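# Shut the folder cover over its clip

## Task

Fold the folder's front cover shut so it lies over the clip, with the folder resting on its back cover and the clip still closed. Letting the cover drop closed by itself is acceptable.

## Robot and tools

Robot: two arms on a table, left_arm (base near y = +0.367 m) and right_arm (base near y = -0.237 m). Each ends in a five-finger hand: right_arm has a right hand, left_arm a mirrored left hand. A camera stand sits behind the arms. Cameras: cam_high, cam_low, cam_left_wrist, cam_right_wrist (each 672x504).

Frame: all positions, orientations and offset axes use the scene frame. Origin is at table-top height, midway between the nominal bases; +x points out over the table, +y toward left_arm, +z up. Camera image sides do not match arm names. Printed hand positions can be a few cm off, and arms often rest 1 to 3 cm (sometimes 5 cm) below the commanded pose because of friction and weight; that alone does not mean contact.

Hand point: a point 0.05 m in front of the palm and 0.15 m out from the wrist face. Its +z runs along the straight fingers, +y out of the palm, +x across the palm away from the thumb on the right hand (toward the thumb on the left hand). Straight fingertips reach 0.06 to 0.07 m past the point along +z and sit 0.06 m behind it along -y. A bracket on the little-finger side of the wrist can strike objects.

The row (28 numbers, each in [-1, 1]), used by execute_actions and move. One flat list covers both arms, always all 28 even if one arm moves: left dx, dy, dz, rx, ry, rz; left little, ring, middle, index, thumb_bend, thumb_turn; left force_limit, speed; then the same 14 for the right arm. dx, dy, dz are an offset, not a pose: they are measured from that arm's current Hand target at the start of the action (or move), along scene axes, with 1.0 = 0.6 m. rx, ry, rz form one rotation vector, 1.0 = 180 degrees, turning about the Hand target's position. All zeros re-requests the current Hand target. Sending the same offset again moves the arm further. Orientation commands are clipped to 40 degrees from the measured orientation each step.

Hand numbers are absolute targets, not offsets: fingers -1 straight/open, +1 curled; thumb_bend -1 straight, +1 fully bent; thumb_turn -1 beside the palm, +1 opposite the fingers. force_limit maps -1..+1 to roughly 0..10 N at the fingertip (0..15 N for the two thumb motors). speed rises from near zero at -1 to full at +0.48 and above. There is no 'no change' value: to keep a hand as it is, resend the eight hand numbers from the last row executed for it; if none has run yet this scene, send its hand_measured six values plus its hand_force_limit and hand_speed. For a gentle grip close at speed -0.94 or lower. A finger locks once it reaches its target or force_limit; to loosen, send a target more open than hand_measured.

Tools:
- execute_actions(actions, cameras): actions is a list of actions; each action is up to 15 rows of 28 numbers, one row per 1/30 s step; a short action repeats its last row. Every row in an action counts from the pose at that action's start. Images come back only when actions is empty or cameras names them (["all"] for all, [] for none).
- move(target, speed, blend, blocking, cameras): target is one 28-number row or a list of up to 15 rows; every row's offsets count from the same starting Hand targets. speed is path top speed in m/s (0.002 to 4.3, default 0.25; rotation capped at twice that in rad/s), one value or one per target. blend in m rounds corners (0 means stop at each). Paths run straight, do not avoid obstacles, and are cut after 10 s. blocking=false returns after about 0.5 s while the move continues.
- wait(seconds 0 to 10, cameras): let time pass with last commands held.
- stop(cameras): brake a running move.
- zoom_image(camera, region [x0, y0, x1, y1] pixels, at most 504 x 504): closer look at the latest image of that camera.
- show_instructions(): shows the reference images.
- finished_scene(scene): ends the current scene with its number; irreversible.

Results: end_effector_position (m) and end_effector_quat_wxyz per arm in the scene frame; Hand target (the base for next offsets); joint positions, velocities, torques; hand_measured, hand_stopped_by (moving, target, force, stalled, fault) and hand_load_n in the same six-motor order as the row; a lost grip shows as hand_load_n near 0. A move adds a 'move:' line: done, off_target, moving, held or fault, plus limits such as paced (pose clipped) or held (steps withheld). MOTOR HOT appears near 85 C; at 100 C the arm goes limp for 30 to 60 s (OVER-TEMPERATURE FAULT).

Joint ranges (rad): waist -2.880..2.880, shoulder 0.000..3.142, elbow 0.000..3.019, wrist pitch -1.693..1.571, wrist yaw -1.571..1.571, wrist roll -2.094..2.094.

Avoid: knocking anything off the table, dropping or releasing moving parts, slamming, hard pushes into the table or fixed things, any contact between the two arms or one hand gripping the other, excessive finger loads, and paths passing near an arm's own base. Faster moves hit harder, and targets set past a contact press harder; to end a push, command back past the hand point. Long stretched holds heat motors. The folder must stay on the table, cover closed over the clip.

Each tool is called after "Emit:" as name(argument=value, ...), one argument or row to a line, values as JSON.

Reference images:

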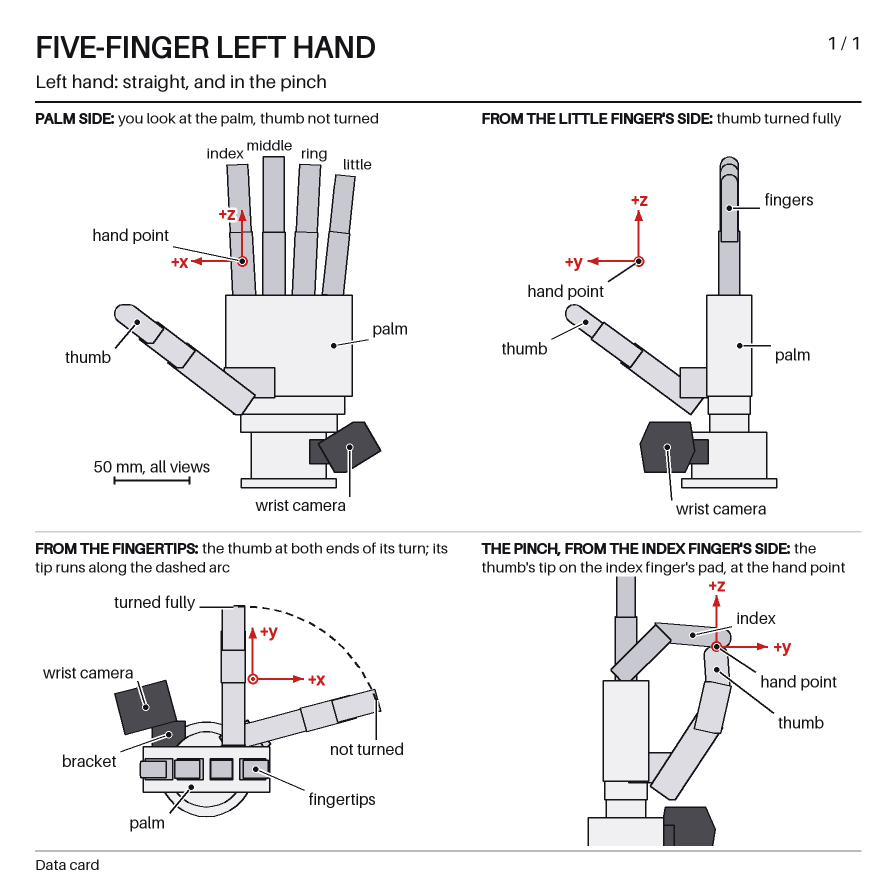

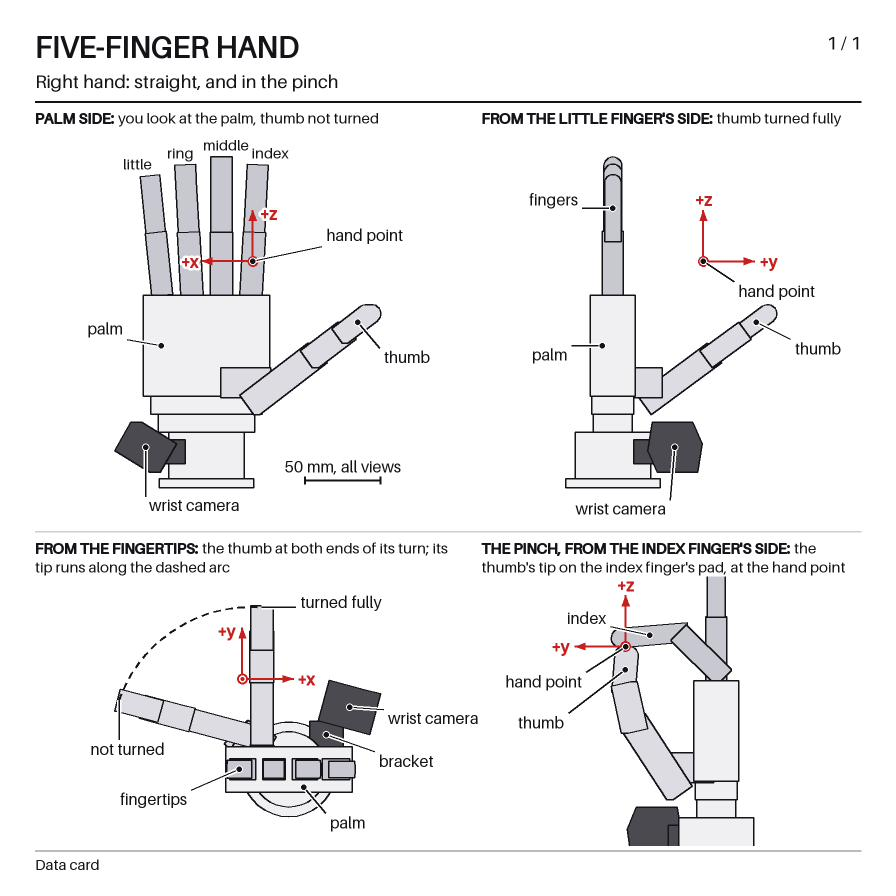

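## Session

Emit:
execute_actions(
  actions=[],
)

Emit:
zoom_image(
  camera="cam_high",
  region=[270, 130, 480, 290],
)

Scene clock: 0.00 s.
left_arm: end_effector_position=(+0.2250, +0.2234, +0.3789) hand_measured=(-1.000, -1.000, -1.000, -1.000, -1.000, -1.000) hand_load_n=(+0.0, +0.0, +0.0, +0.0, +0.0, +0.0) hand_stopped_by=(target, target, target, target, target, target) hand_force_limit=0.00 hand_speed=-0.80 end_effector_quat_wxyz=(-0.085, -0.591, +0.776, -0.203) | right_arm: end_effector_position=(+0.3737, -0.3136, +0.1977) hand_measured=(-1.000, -1.000, -1.000, -1.000, -1.000, -1.000) hand_load_n=(+0.0, +0.0, +0.0, +0.0, +0.0, +0.0) hand_stopped_by=(target, target, target, target, target, target) hand_force_limit=0.00 hand_speed=-0.80 end_effector_quat_wxyz=(-0.129, +0.759, -0.632, +0.092)
Joint positions: left_arm=[-0.14 1.096 1.314 -1.599 0.403 0.067] | right_arm=[-0.215 1.439 1.281 -1.133 -0.155 -0.419]
Joint velocities: within noise
Joint torques (N m): no reading
Motor temperatures (°C): left_arm=[32 32 40 29 30 31] | right_arm=[33 32 32 31 27 29]
Heat: left arm: hottest elbow 40 °C; right arm: hottest waist 33 °C.
Hand target: left_arm +0.2290, +0.2228, +0.3851; -0.079, -0.589, +0.777, -0.209 | right_arm +0.3814, -0.3157, +0.2049; -0.133, +0.758, -0.630, +0.101

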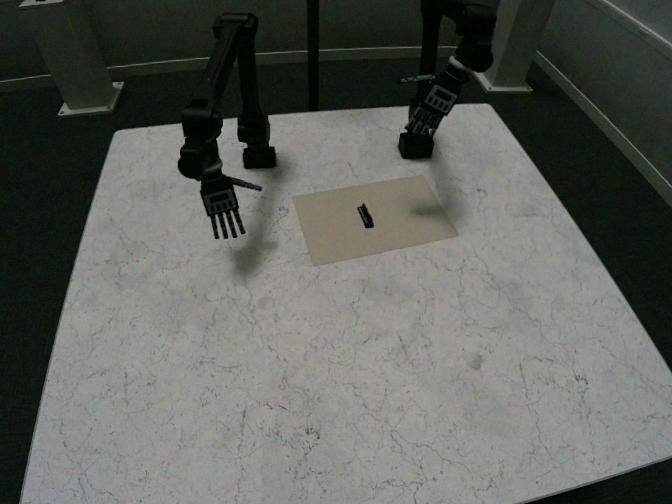

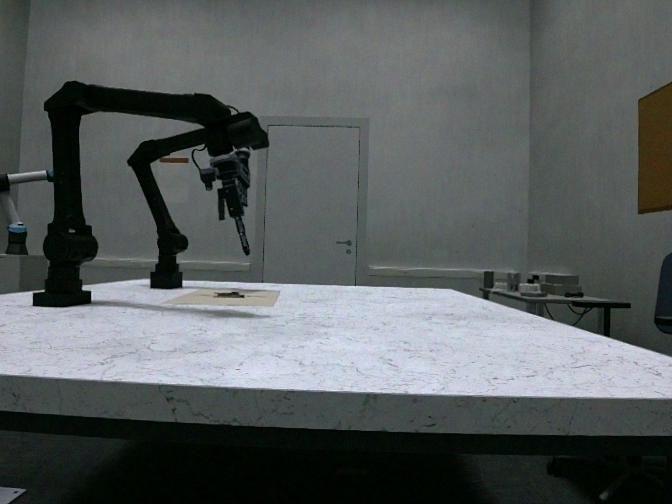

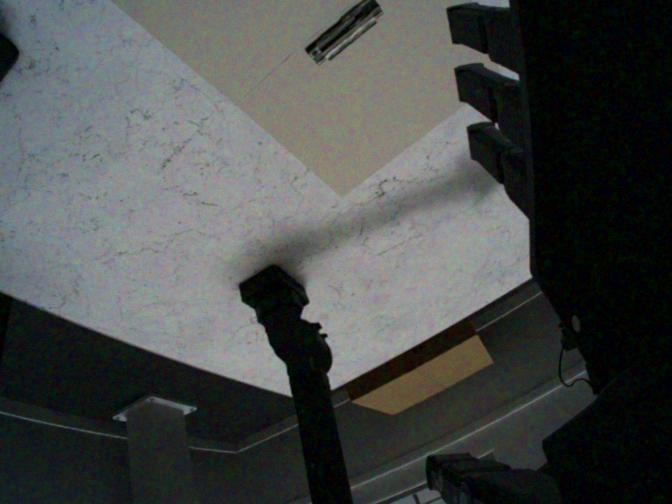

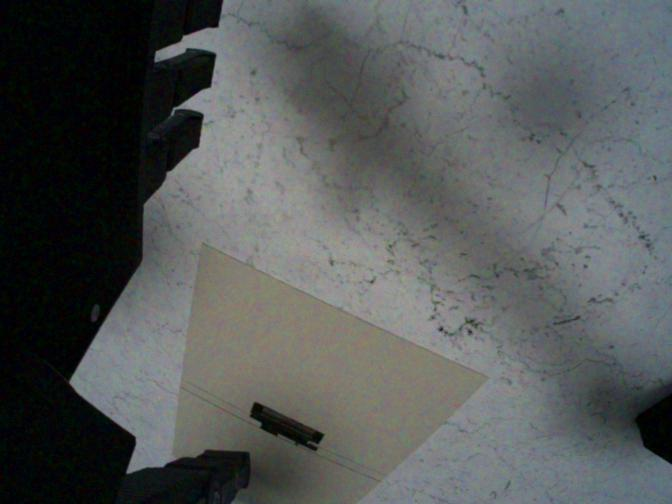

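Scaled by 2.400.

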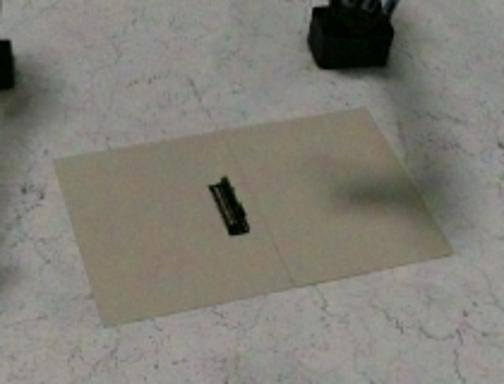

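Emit:
move(
  target=[0.152,-0.071,-0.4,0.0587,0.1548,0.5757,-1,-1,-1,-1,-1,-1,0,-0.8,0,0,0,0,0,0,-1,-1,-1,-1,-1,-1,0,-0.8],
  cameras=["cam_left_wrist","cam_high"],
  speed=0.3,
)

Emit:
zoom_image(
  camera="cam_high",
  region=[270, 130, 480, 290],
)

Scene clock: 40.10 s.
left_arm: end_effector_position=(+0.3192, +0.1841, +0.1491) hand_measured=(-1.000, -1.000, -1.000, -1.000, -1.000, -1.000) hand_load_n=(+0.0, +0.0, +0.0, +0.0, +0.0, +0.0) hand_stopped_by=(target, target, target, target, target, target) hand_force_limit=0.00 hand_speed=-0.80 end_effector_quat_wxyz=(+0.002, +1.000, -0.001, -0.001) | right_arm: end_effector_position=(+0.3737, -0.3136, +0.1977) hand_measured=(-1.000, -1.000, -1.000, -1.000, -1.000, -1.000) hand_load_n=(+0.0, +0.0, +0.0, -0.5, +0.0, +0.0) hand_stopped_by=(target, target, target, target, target, target) hand_force_limit=0.00 hand_speed=-0.80 end_effector_quat_wxyz=(-0.129, +0.759, -0.632, +0.092)
Joint positions: left_arm=[-0.349 1.283 0.898 -1.187 0.003 -1.942] | right_arm=[-0.215 1.439 1.281 -1.133 -0.155 -0.419]
Joint torques (N m): left_arm=[0.03 -4.78 9.09 1.39 -0.13 -0.07] | right_arm=[-2.14 -10.87 9.98 0.65 -0.08 0.11]
Motor temperatures (°C): left_arm=[32 32 49 29 30 31] | right_arm=[33 33 37 31 27 29]
Heat: left arm: hottest elbow 49 °C; right arm: hottest elbow 37 °C.
Hand target: left_arm +0.3201, +0.1802, +0.1450; +0.000, +1.000, +0.000, +0.000 | right_arm +0.3814, -0.3157, +0.2049; -0.133, +0.758, -0.630, +0.101
Off the commanded pose: left_arm 0.006 m, 0 deg | right_arm 0.011 m, 1 deg.
move: off_target (right_arm)
Images, in order (width x height): cam_high 672x504, cam_left_wrist 672x504.

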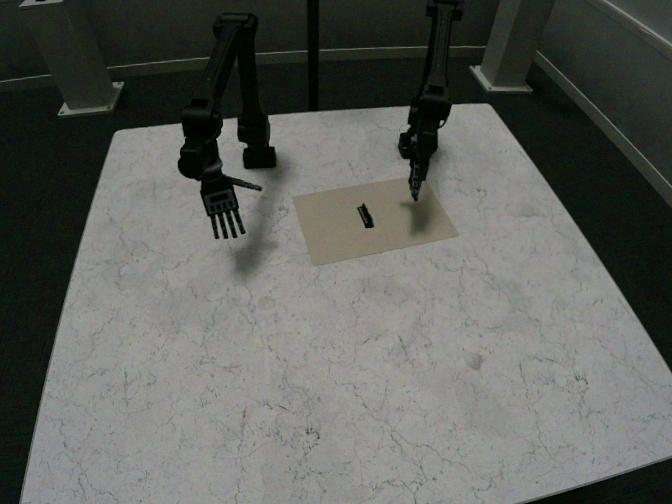

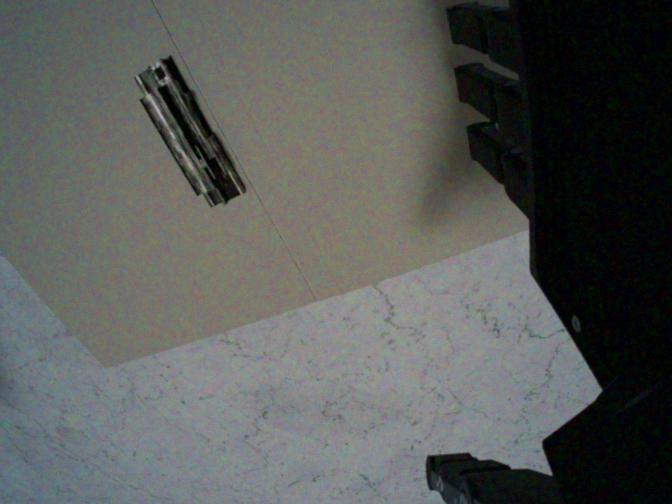

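Scaled by 2.400.

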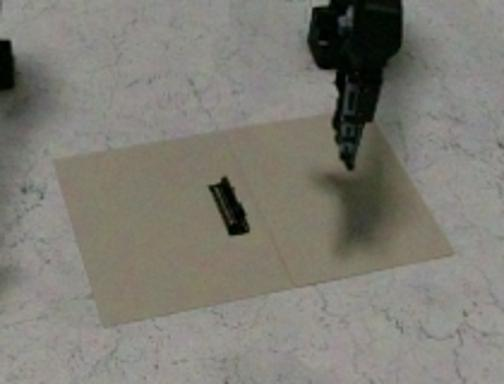

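Emit:
move(
  target=[
    [0,0,-0.09,0,0,0,-1,-1,-1,-1,-1,-1,0,-0.8,0,0,0,0,0,0,-1,-1,-1,-1,-1,-1,0,-0.8],
    [0,0,-0.142,0,0,0,-1,-1,-1,-1,-1,-1,0,-0.8,0,0,0,0,0,0,-1,-1,-1,-1,-1,-1,0,-0.8],
    [0,0.1,-0.142,0,0,0,-1,-1,-1,-1,-1,-1,0,-0.8,0,0,0,0,0,0,-1,-1,-1,-1,-1,-1,0,-0.8],
  ],
  cameras=["cam_left_wrist","cam_high"],
  speed=[0.15,0.06,0.08],
)

Emit:
zoom_image(
  camera="cam_high",
  region=[270, 130, 510, 290],
)

Scene clock: 52.73 s.
left_arm: end_effector_position=(+0.3268, +0.2320, +0.0703) hand_measured=(-1.000, -1.000, -1.000, -1.000, -1.000, -1.000) hand_load_n=(+0.0, +0.0, -2.0, +0.0, -0.5, +0.0) hand_stopped_by=(target, target, target, target, target, target) hand_force_limit=0.00 hand_speed=-0.80 end_effector_quat_wxyz=(+0.007, +1.000, +0.000, +0.009) | right_arm: end_effector_position=(+0.3737, -0.3136, +0.1977) hand_measured=(-1.000, -1.000, -1.000, -1.000, -1.000, -1.000) hand_load_n=(+0.0, +0.0, +0.0, +0.0, +0.0, +0.0) hand_stopped_by=(target, target, target, target, target, target) hand_force_limit=0.00 hand_speed=-0.80 end_effector_quat_wxyz=(-0.129, +0.759, -0.632, +0.092)
Joint positions: left_arm=[-0.2 1.37 0.738 -0.919 0.01 -1.794] | right_arm=[-0.215 1.439 1.281 -1.133 -0.155 -0.419]
Joint torques (N m): left_arm=[2.26 -5.42 6.19 1.09 -0.37 0.14] | right_arm=[-2.14 -10.93 9.98 0.64 -0.08 0.1]
Heat: left arm: hottest elbow 49 °C; right arm: hottest elbow 37 °C.
Hand target: left_arm +0.3201, +0.2401, +0.0598; +0.000, +1.000, +0.000, +0.000 | right_arm +0.3814, -0.3157, +0.2049; -0.133, +0.758, -0.630, +0.101
Off the commanded pose: left_arm 0.015 m, 1 deg | right_arm 0.011 m, 1 deg.
move: off_target (left_arm, right_arm)
Images, in order (width x height): cam_high 672x504, cam_left_wrist 672x504.

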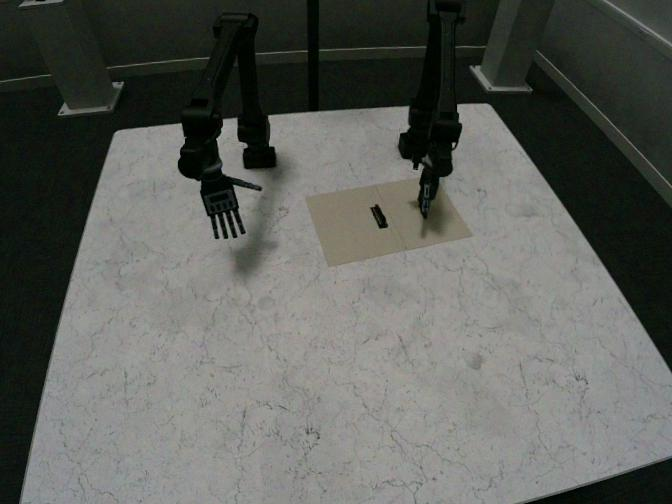

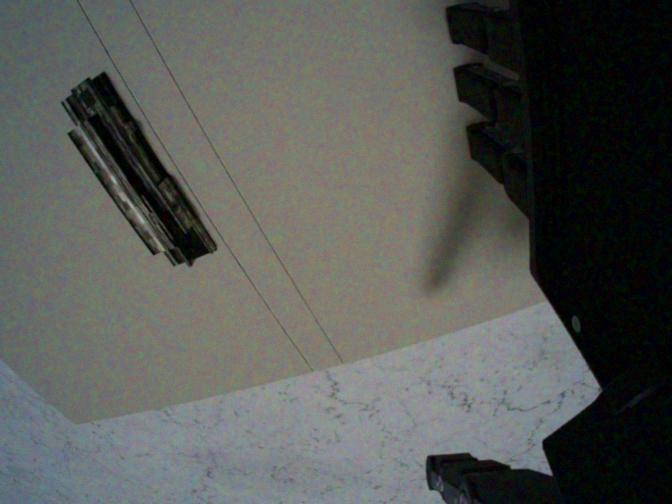

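Scaled by 2.100.

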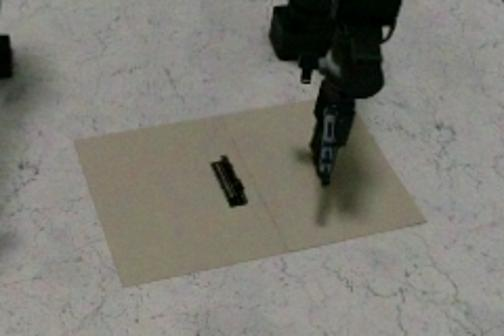

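Emit:
move(
  target=[0,0.35,0,0,0,0,-1,-1,-1,-1,-1,-1,0,-0.8,0,0,0,0,0,0,-1,-1,-1,-1,-1,-1,0,-0.8],
  cameras=["cam_left_wrist","cam_high"],
  speed=0.1,
)

Emit:
zoom_image(
  camera="cam_high",
  region=[350, 130, 590, 290],
)

Scene clock: 70.07 s.
left_arm: end_effector_position=(+0.3202, +0.4418, +0.0699) hand_measured=(-1.000, -1.000, -1.000, -1.000, -1.000, -1.000) hand_load_n=(+0.0, +0.0, -3.0, +0.0, +0.0, +0.0) hand_stopped_by=(target, target, target, target, target, target) hand_force_limit=0.00 hand_speed=-0.80 end_effector_quat_wxyz=(+0.002, +1.000, +0.000, +0.012) | right_arm: end_effector_position=(+0.3737, -0.3136, +0.1977) hand_measured=(-1.000, -1.000, -1.000, -1.000, -1.000, -1.000) hand_load_n=(+0.0, +0.0, +0.0, +0.0, +0.0, +0.0) hand_stopped_by=(target, target, target, target, target, target) hand_force_limit=0.00 hand_speed=-0.80 end_effector_quat_wxyz=(-0.129, +0.759, -0.632, +0.092)
Joint positions: left_arm=[0.443 1.404 0.772 -0.919 0.013 -1.152] | right_arm=[-0.215 1.439 1.281 -1.133 -0.155 -0.419]
Joint torques (N m): left_arm=[2.9 -3.19 8.99 1.02 -0.52 0.13] | right_arm=[-2.08 -10.87 9.99 0.65 -0.09 0.1]
Heat: left arm: hottest elbow 46 °C; right arm: hottest elbow 38 °C.
Hand target: left_arm +0.3202, +0.4502, +0.0599; +0.000, +1.000, +0.000, +0.000 | right_arm +0.3814, -0.3157, +0.2049; -0.133, +0.758, -0.630, +0.101
Off the commanded pose: left_arm 0.013 m, 1 deg | right_arm 0.011 m, 1 deg.
move: off_target (left_arm, right_arm)
Images, in order (width x height): cam_high 672x504, cam_left_wrist 672x504.

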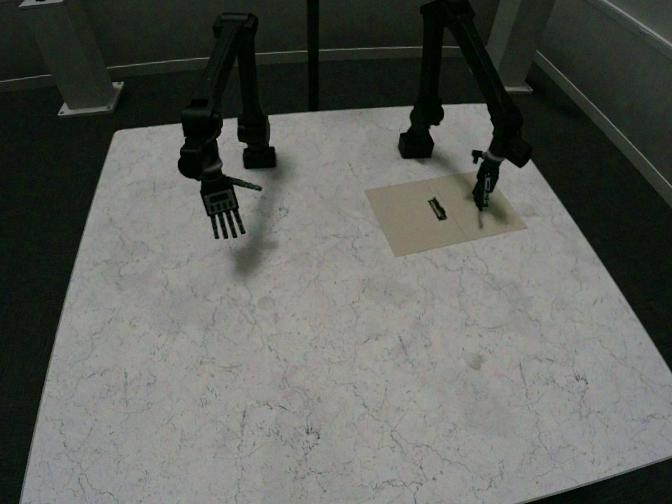

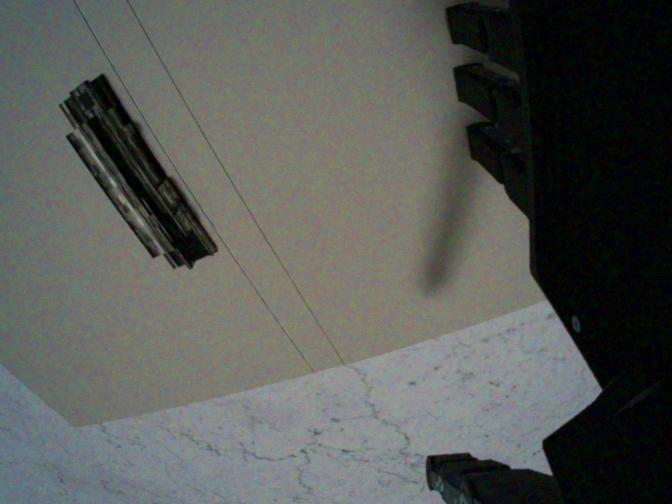

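Scaled by 2.100.

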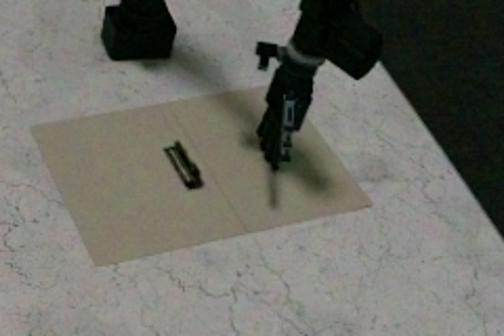

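Emit:
move(
  target=[
    [0,0,0.04,0,0,0,-1,-1,-1,-1,-1,-1,0,-0.8,0,0,0,0,0,0,-1,-1,-1,-1,-1,-1,0,-0.8],
    [-0.075,0,0.035,0,0,0,-1,-1,-1,-1,-1,-1,0,-0.8,0,0,0,0,0,0,-1,-1,-1,-1,-1,-1,0,-0.8],
    [-0.075,0,-0.004,0,0,0,-1,-1,-1,-1,-1,-1,0,-0.8,0,0,0,0,0,0,-1,-1,-1,-1,-1,-1,0,-0.8],
    [-0.075,0.2,-0.004,0,0,0,-1,-1,-1,-1,-1,-1,0,-0.8,0,0,0,0,0,0,-1,-1,-1,-1,-1,-1,0,-0.8],
  ],
  cameras=["cam_left_wrist","cam_high"],
  speed=[0.08,0.1,0.08,0.1],
)

Emit:
zoom_image(
  camera="cam_high",
  region=[390, 130, 630, 290],
)

Scene clock: 95.40 s.
left_arm: end_effector_position=(+0.2778, +0.5604, +0.0699) hand_measured=(-1.000, -1.000, -1.000, -1.000, -1.000, -1.000) hand_load_n=(+0.0, -0.5, -3.5, +0.0, +0.0, +0.0) hand_stopped_by=(target, target, target, target, target, target) hand_force_limit=0.00 hand_speed=-0.80 end_effector_quat_wxyz=(-0.001, +1.000, -0.002, +0.012) | right_arm: end_effector_position=(+0.3737, -0.3136, +0.1977) hand_measured=(-1.000, -1.000, -1.000, -1.000, -1.000, -1.000) hand_load_n=(+0.0, +0.0, +0.0, +0.0, +0.0, +0.0) hand_stopped_by=(target, target, target, target, target, target) hand_force_limit=0.00 hand_speed=-0.80 end_effector_quat_wxyz=(-0.129, +0.759, -0.632, +0.092)
Joint positions: left_arm=[0.79 1.481 0.855 -0.926 0.016 -0.801] | right_arm=[-0.215 1.439 1.281 -1.133 -0.155 -0.419]
Joint torques (N m): left_arm=[2.84 -3.96 8.96 1.26 -0.66 0.12] | right_arm=[-2.14 -10.81 9.98 0.66 -0.08 0.11]
Heat: left arm: hottest elbow 46 °C; right arm: hottest elbow 39 °C.
Hand target: left_arm +0.2751, +0.5702, +0.0575; +0.000, +1.000, +0.000, +0.000 | right_arm +0.3814, -0.3157, +0.2049; -0.133, +0.758, -0.630, +0.101
Off the commanded pose: left_arm 0.016 m, 1 deg | right_arm 0.011 m, 1 deg.
move: off_target (left_arm, right_arm)
Images, in order (width x height): cam_high 672x504, cam_left_wrist 672x504.

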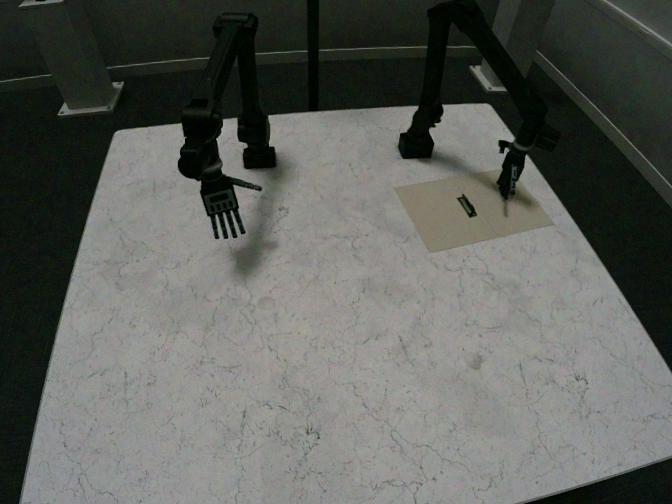

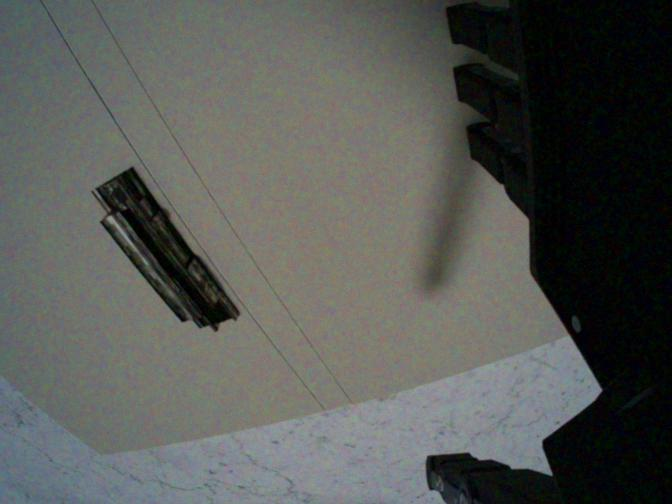

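Scaled by 2.100.

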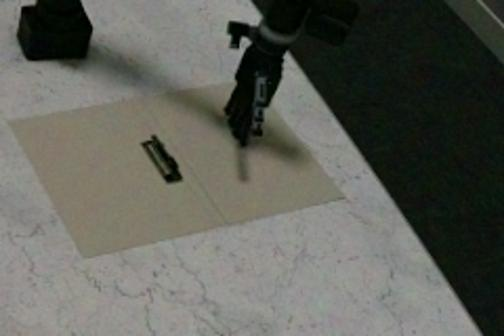

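Emit:
move(
  target=[
    [0,0.1,0,0,0,-0.046,-1,-1,-1,-1,-1,-1,0,-0.8,0,0,0,0,0,0,-1,-1,-1,-1,-1,-1,0,-0.8],
    [0,0.27,0,0,0,-0.046,-1,-1,-1,-1,-1,-1,0,-0.8,0,0,0,0,0,0,-1,-1,-1,-1,-1,-1,0,-0.8],
  ],
  cameras=["cam_left_wrist","cam_high"],
  speed=[0.08,0.1],
  blend=[0.01,0],
)

Emit:
zoom_image(
  camera="cam_high",
  region=[420, 130, 660, 290],
)

Scene clock: 126.77 s.
left_arm: end_effector_position=(+0.2804, +0.7237, +0.0712) hand_measured=(-1.000, -1.000, -1.000, -1.000, -1.000, -1.000) hand_load_n=(+0.0, +0.0, -1.5, +0.0, +0.0, +0.0) hand_stopped_by=(target, target, target, target, target, target) hand_force_limit=0.00 hand_speed=-0.80 end_effector_quat_wxyz=(-0.010, +0.997, -0.073, +0.012) | right_arm: end_effector_position=(+0.3737, -0.3136, +0.1977) hand_measured=(-1.000, -1.000, -1.000, -1.000, -1.000, -1.000) hand_load_n=(+0.0, +0.0, +0.0, +0.0, +0.0, +0.0) hand_stopped_by=(target, target, target, target, target, target) hand_force_limit=0.00 hand_speed=-0.80 end_effector_quat_wxyz=(-0.129, +0.759, -0.632, +0.092)
Joint positions: left_arm=[1.011 1.786 1.255 -1.011 0.011 -0.436] | right_arm=[-0.215 1.439 1.281 -1.133 -0.155 -0.419]
Joint torques (N m): left_arm=[3.08 -10.52 10.61 0.75 -0.45 0.11] | right_arm=[-2.08 -10.93 9.99 0.66 -0.09 0.1]
Heat: left arm: hottest elbow 47 °C; right arm: hottest elbow 39 °C.
Hand target: left_arm +0.2751, +0.7321, +0.0574; +0.000, +0.997, -0.072, +0.000 | right_arm +0.3814, -0.3157, +0.2049; -0.133, +0.758, -0.630, +0.101
Off the commanded pose: left_arm 0.017 m, 2 deg | right_arm 0.011 m, 1 deg.
move: off_target (left_arm, right_arm)
Images, in order (width x height): cam_high 672x504, cam_left_wrist 672x504.

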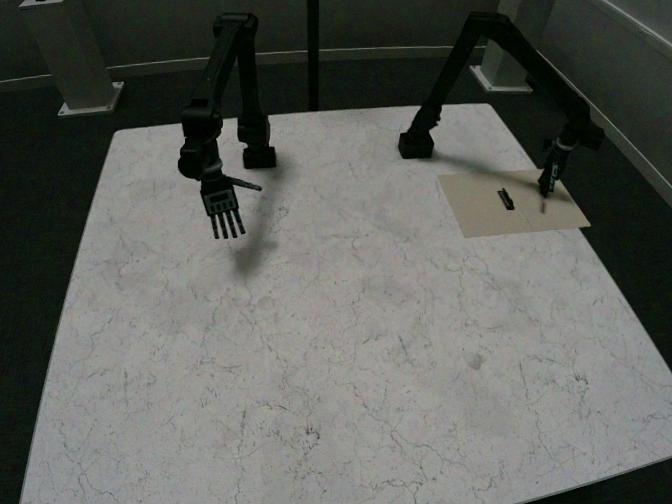

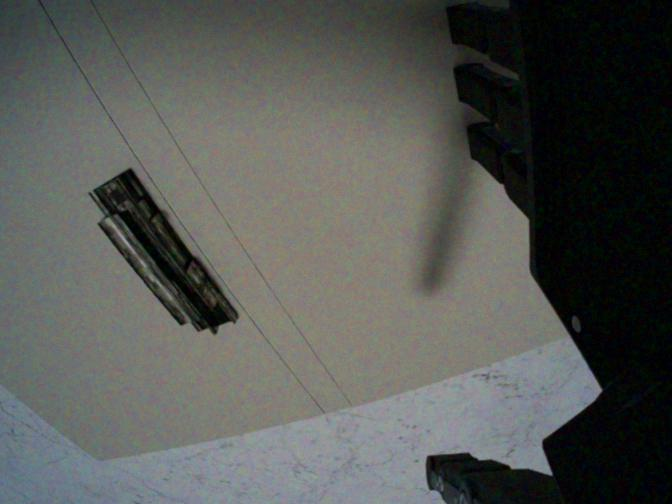

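Scaled by 2.100.

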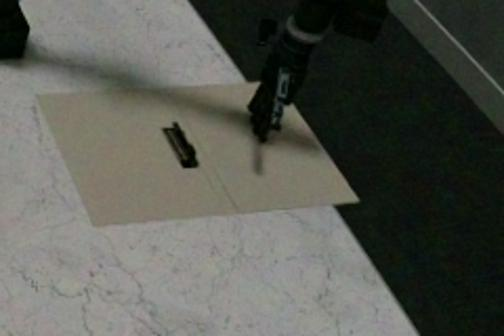

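Emit:
move(
  target=[
    [0,0.035,0,0,0,0,-1,-1,-1,-1,-1,-1,0,-0.8,0,0,0,0,0,0,-1,-1,-1,-1,-1,-1,0,-0.8],
    [0,0.035,0.03,0,0,0,-1,-1,-1,-1,-1,-1,0,-0.8,0,0,0,0,0,0,-1,-1,-1,-1,-1,-1,0,-0.8],
    [0.03,0.15,0.23,0,0,0.046,-1,-1,-1,-1,-1,-1,0,-0.8,0,0,0,0,0,0,-1,-1,-1,-1,-1,-1,0,-0.8],
    [0.06,0.372,0.20,0,0,0.046,0,0,0,0,-1,-1,0,0,0,0,0,0,0,0,-1,-1,-1,-1,-1,-1,0,-0.8],
    [0.06,0.372,-0.11,0,0,0.046,0,0,0,0,-1,-1,0,0,0,0,0,0,0,0,-1,-1,-1,-1,-1,-1,0,-0.8],
  ],
  cameras=["cam_left_wrist","cam_high"],
  speed=[0.06,0.08,0.25,0.25,0.2],
)

Emit:
zoom_image(
  camera="cam_high",
  region=[420, 110, 672, 310],
)

Scene clock: 154.37 s.
left_arm: end_effector_position=(+0.3123, +0.9518, -0.0010) hand_measured=(+0.000, +0.000, +0.000, +0.000, -1.000, -1.000) hand_load_n=(+0.0, +0.0, +0.0, +0.0, +0.0, +0.0) hand_stopped_by=(target, target, target, target, target, target) hand_force_limit=0.00 hand_speed=0.00 end_effector_quat_wxyz=(+0.003, +1.000, +0.004, +0.000) | right_arm: end_effector_position=(+0.3737, -0.3136, +0.1977) hand_measured=(-1.000, -1.000, -1.000, -1.000, -1.000, -1.000) hand_load_n=(+0.0, +0.0, +0.0, +0.0, +0.0, -0.5) hand_stopped_by=(target, target, target, target, target, target) hand_force_limit=0.00 hand_speed=-0.80 end_effector_quat_wxyz=(-0.129, +0.759, -0.632, +0.092)
Joint positions: left_arm=[1.156 2.411 2.11 -1.275 0.002 -0.446] | right_arm=[-0.215 1.439 1.281 -1.133 -0.155 -0.419]
Joint torques (N m): left_arm=[1.61 -21.48 9.83 1.22 -0.04 0.09] | right_arm=[-2.02 -10.87 9.99 0.65 -0.08 0.11]
Heat: left arm: hottest elbow 49 °C; right arm: hottest elbow 39 °C.
Hand target: left_arm +0.3113, +0.9553, -0.0086; +0.000, +1.000, +0.000, +0.000 | right_arm +0.3814, -0.3157, +0.2049; -0.133, +0.758, -0.630, +0.101
Off the commanded pose: left_arm 0.008 m, 1 deg | right_arm 0.011 m, 1 deg.
move: off_target (right_arm)
Images, in order (width x height): cam_high 672x504, cam_left_wrist 672x504.

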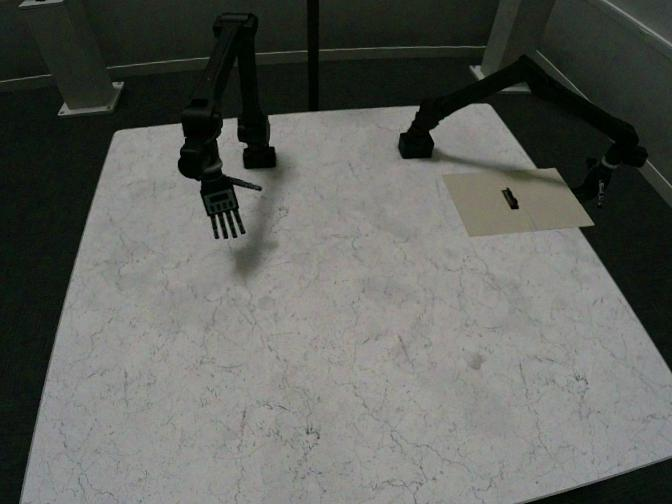

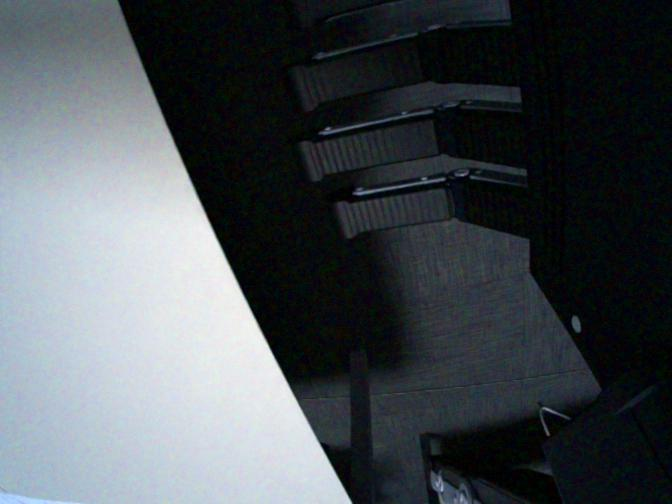

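Scaled by 2.000.

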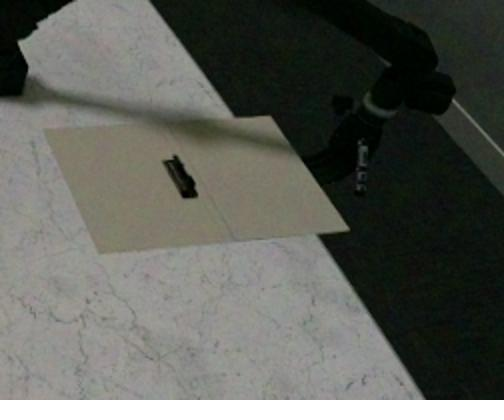

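Emit:
move(
  target=[
    [-0.044,0,0.004,0,0,0,0,0,0,0,-1,-1,0,0,0,0,0,0,0,0,-1,-1,-1,-1,-1,-1,0,-0.8],
    [-0.044,-0.12,0.004,0,0,0,0,0,0,0,-1,-1,0,0,0,0,0,0,0,0,-1,-1,-1,-1,-1,-1,0,-0.8],
  ],
  cameras=["cam_left_wrist","cam_high"],
  speed=0.1,
)

Emit:
zoom_image(
  camera="cam_high",
  region=[420, 110, 672, 310],
)

Scene clock: 179.93 s.
left_arm: end_effector_position=(+0.2796, +0.8824, -0.0079) hand_measured=(+0.000, +0.000, +0.000, +0.000, -1.000, -1.000) hand_load_n=(+0.0, +0.0, +0.5, +0.0, +0.0, +0.0) hand_stopped_by=(target, target, target, target, target, target) hand_force_limit=0.00 hand_speed=0.00 end_effector_quat_wxyz=(+0.007, +1.000, -0.003, -0.003) | right_arm: end_effector_position=(+0.3737, -0.3136, +0.1977) hand_measured=(-1.000, -1.000, -1.000, -1.000, -1.000, -1.000) hand_load_n=(+0.0, +0.0, +0.0, +0.0, +0.0, +0.0) hand_stopped_by=(target, target, target, target, target, target) hand_force_limit=0.00 hand_speed=-0.80 end_effector_quat_wxyz=(-0.129, +0.759, -0.632, +0.092)
Joint positions: left_arm=[1.156 2.216 1.725 -1.095 0.001 -0.432] | right_arm=[-0.215 1.439 1.281 -1.133 -0.155 -0.419]
Joint torques (N m): left_arm=[0.73 -20.78 8.18 1.06 0 -0.11] | right_arm=[-2.14 -10.87 9.99 0.65 -0.08 0.1]
Motor temperatures (°C): left_arm=[32 38 51 29 30 31] | right_arm=[33 33 39 30 27 29]
Heat: left arm: hottest elbow 51 °C; right arm: hottest elbow 39 °C.
Hand target: left_arm +0.2847, +0.8834, -0.0062; +0.000, +1.000, +0.000, +0.000 | right_arm +0.3814, -0.3157, +0.2049; -0.133, +0.758, -0.630, +0.101
Off the commanded pose: left_arm 0.006 m, 1 deg | right_arm 0.011 m, 1 deg.
move: off_target (right_arm)
Images, in order (width x height): cam_high 672x504, cam_left_wrist 672x504.

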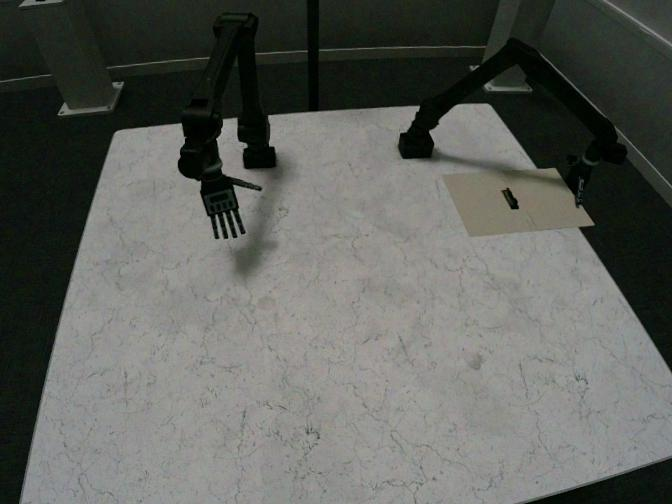

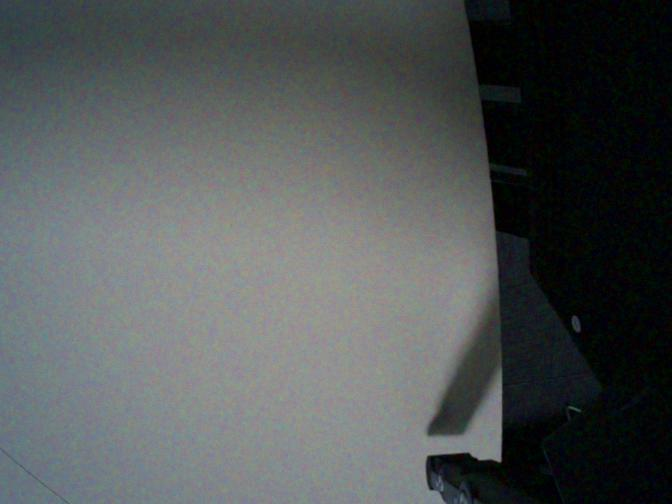

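Scaled by 2.000.

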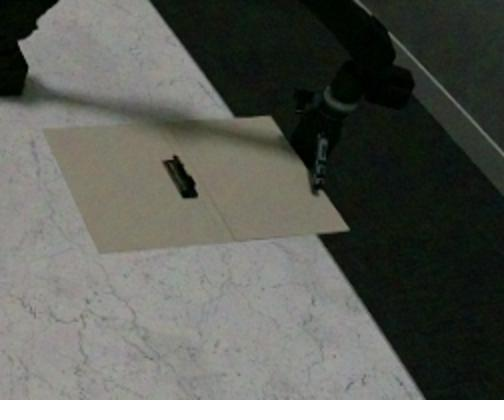

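Emit:
move(
  target=[
    [0,0.01,0.0837,0,0,0,0,0,0,0,-1,-1,0,0,0,0,0,0,0,0,-1,-1,-1,-1,-1,-1,0,-0.8],
    [0,-0.0195,0.142,0,0,0,0,0,0,0,-1,-1,0,0,0,0,0,0,0,0,-1,-1,-1,-1,-1,-1,0,-0.8],
    [0,-0.0403,0.2237,0,0,0,0,0,0,0,-1,-1,0,0,0,0,0,0,0,0,-1,-1,-1,-1,-1,-1,0,-0.8],
  ],
  cameras=["cam_left_wrist","cam_high","cam_low"],
  speed=0.09,
  blend=[0.01,0.01,0],
)

Emit:
zoom_image(
  camera="cam_high",
  region=[420, 110, 672, 310],
)

Scene clock: 196.07 s.
left_arm: end_effector_position=(+0.2742, +0.8530, +0.1150) hand_measured=(+0.000, +0.000, +0.000, +0.000, -1.000, -1.000) hand_load_n=(+0.0, +0.5, +0.5, +0.0, -0.5, +0.0) hand_stopped_by=(target, target, target, target, target, target) hand_force_limit=0.00 hand_speed=0.00 end_effector_quat_wxyz=(+0.012, +1.000, -0.001, -0.005) | right_arm: end_effector_position=(+0.3737, -0.3136, +0.1977) hand_measured=(-1.000, -1.000, -1.000, -1.000, -1.000, -1.000) hand_load_n=(+0.0, +0.0, +0.0, +0.0, +0.5, +0.0) hand_stopped_by=(target, target, target, target, target, target) hand_force_limit=0.00 hand_speed=-0.80 end_effector_quat_wxyz=(-0.129, +0.759, -0.632, +0.092)
Joint positions: left_arm=[1.143 2.021 1.737 -1.312 0.001 -0.449] | right_arm=[-0.215 1.439 1.281 -1.133 -0.155 -0.419]
Joint torques (N m): left_arm=[0.15 -18.67 12.29 0.32 -0.04 -0.11] | right_arm=[-2.08 -10.75 9.99 0.65 -0.08 0.11]
Heat: left arm: hottest elbow 49 °C; right arm: hottest elbow 39 °C.
Hand target: left_arm +0.2848, +0.8591, +0.1280; +0.000, +1.000, +0.000, +0.000 | right_arm +0.3814, -0.3157, +0.2049; -0.133, +0.758, -0.630, +0.101
Off the commanded pose: left_arm 0.018 m, 1 deg | right_arm 0.011 m, 1 deg.
move: off_target (left_arm, right_arm)
Images, in order (width x height): cam_high 672x504, cam_low 672x504, cam_left_wrist 672x504.

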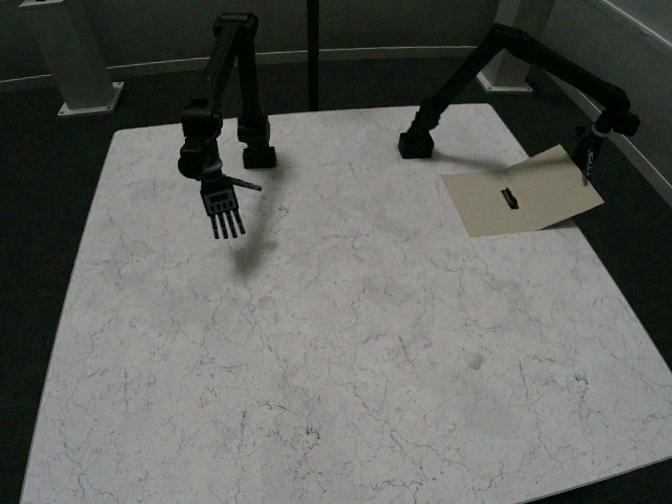

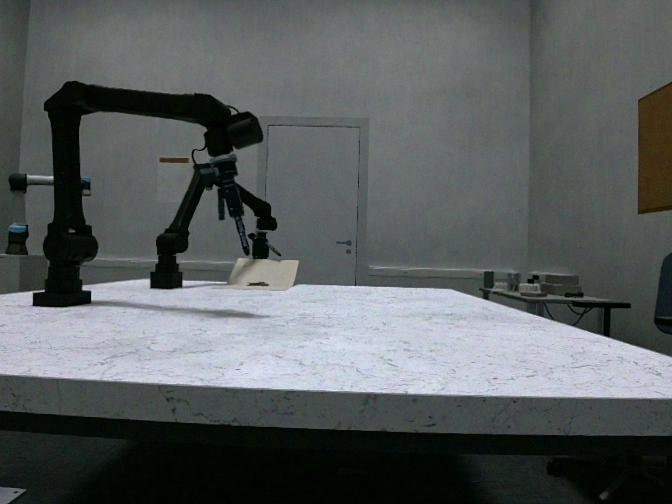

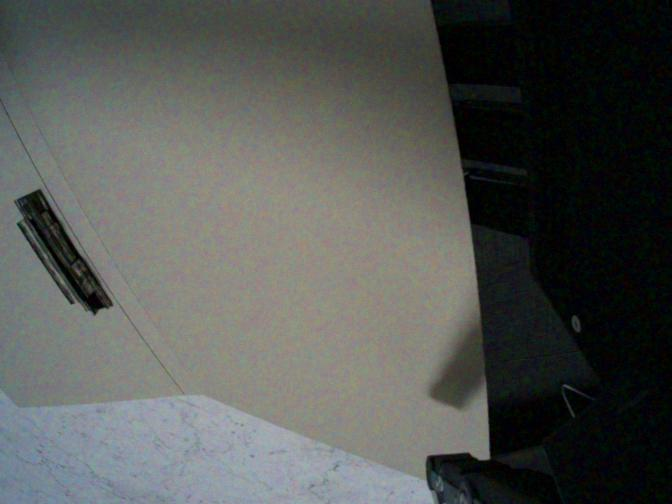

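Scaled by 2.000.

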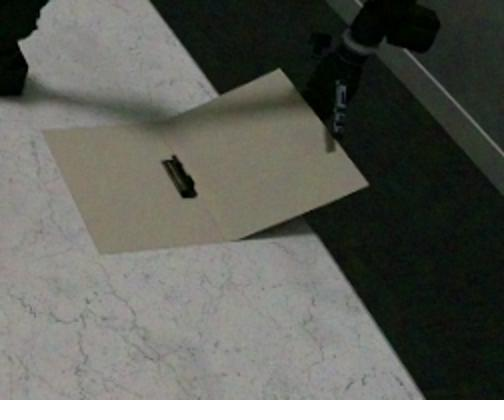

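Emit:
move(
  target=[
    [0,-0.032,0.048,0,0,0,0,0,0,0,-1,-1,0,0,0,0,0,0,0,0,-1,-1,-1,-1,-1,-1,0,-0.8],
    [0,-0.0735,0.09,0,0,0,0,0,0,0,-1,-1,0,0,0,0,0,0,0,0,-1,-1,-1,-1,-1,-1,0,-0.8],
    [0,-0.147,0.14,0,0,0,0,0,0,0,-1,-1,0,0,0,0,0,0,0,0,-1,-1,-1,-1,-1,-1,0,-0.8],
    [0,-0.24,0.143,0,0,0,0,0,0,0,-1,-1,0,0,0,0,0,0,0,0,-1,-1,-1,-1,-1,-1,0,-0.8],
  ],
  cameras=["cam_left_wrist","cam_high","cam_low"],
  speed=0.09,
  blend=[0.01,0.01,0.01,0],
)

Emit:
zoom_image(
  camera="cam_high",
  region=[420, 110, 672, 310],
)

Scene clock: 213.03 s.
left_arm: end_effector_position=(+0.2800, +0.7159, +0.2140) hand_measured=(+0.000, +0.000, +0.000, +0.000, -1.000, -1.000) hand_load_n=(+0.0, +0.0, +0.0, -0.5, +0.0, +0.0) hand_stopped_by=(target, target, target, target, target, target) hand_force_limit=0.00 hand_speed=0.00 end_effector_quat_wxyz=(+0.005, +1.000, -0.002, -0.003) | right_arm: end_effector_position=(+0.3737, -0.3136, +0.1977) hand_measured=(-1.000, -1.000, -1.000, -1.000, -1.000, -1.000) hand_load_n=(+0.0, +0.0, +0.0, +0.0, +0.0, +0.0) hand_stopped_by=(target, target, target, target, target, target) hand_force_limit=0.00 hand_speed=-0.80 end_effector_quat_wxyz=(-0.129, +0.759, -0.632, +0.092)
Joint positions: left_arm=[1.011 1.648 1.467 -1.402 0.001 -0.58] | right_arm=[-0.215 1.439 1.281 -1.133 -0.155 -0.419]
Joint torques (N m): left_arm=[0.56 -13.16 9.25 1.16 -0.01 -0.09] | right_arm=[-2.08 -10.93 9.98 0.66 -0.09 0.11]
Heat: left arm: hottest elbow 49 °C; right arm: hottest elbow 40 °C.
Hand target: left_arm +0.2848, +0.7152, +0.2138; +0.000, +1.000, +0.000, +0.000 | right_arm +0.3814, -0.3157, +0.2049; -0.133, +0.758, -0.630, +0.101
Off the commanded pose: left_arm 0.005 m, 1 deg | right_arm 0.011 m, 1 deg.
move: off_target (right_arm)
Images, in order (width x height): cam_high 672x504, cam_low 672x504, cam_left_wrist 672x504.

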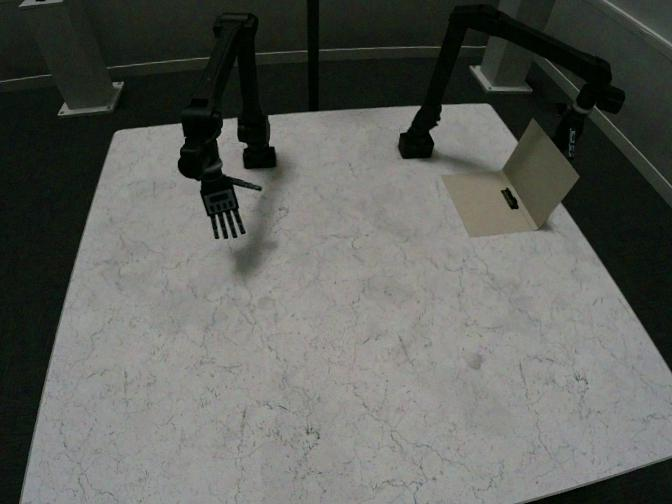

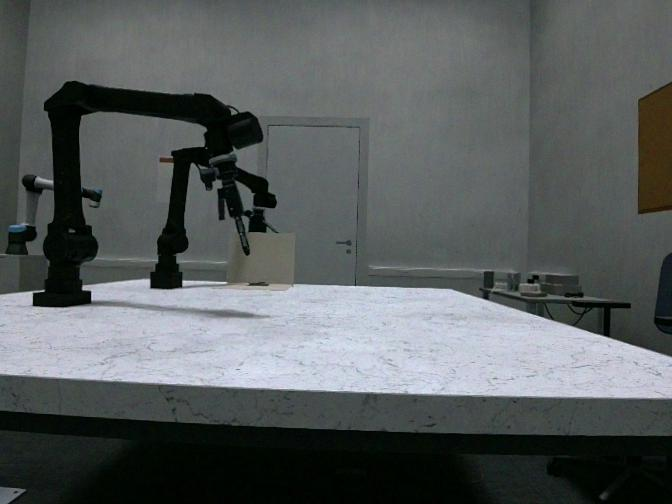

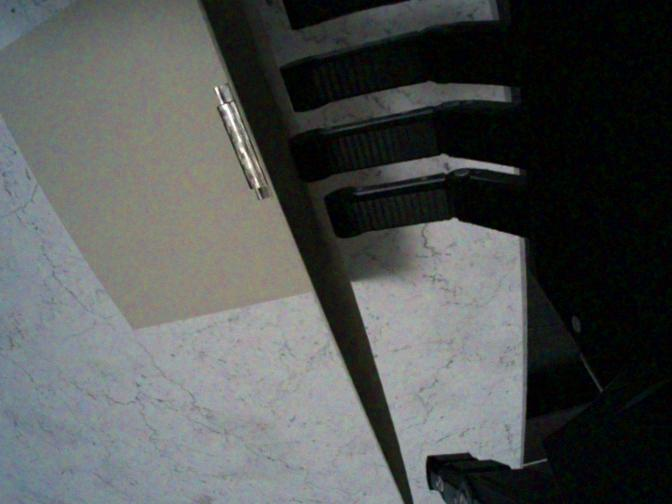

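Scaled by 2.000.

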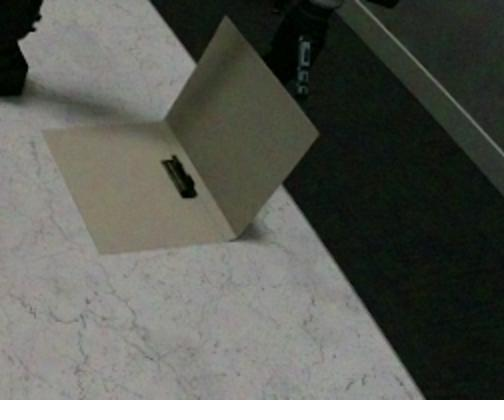

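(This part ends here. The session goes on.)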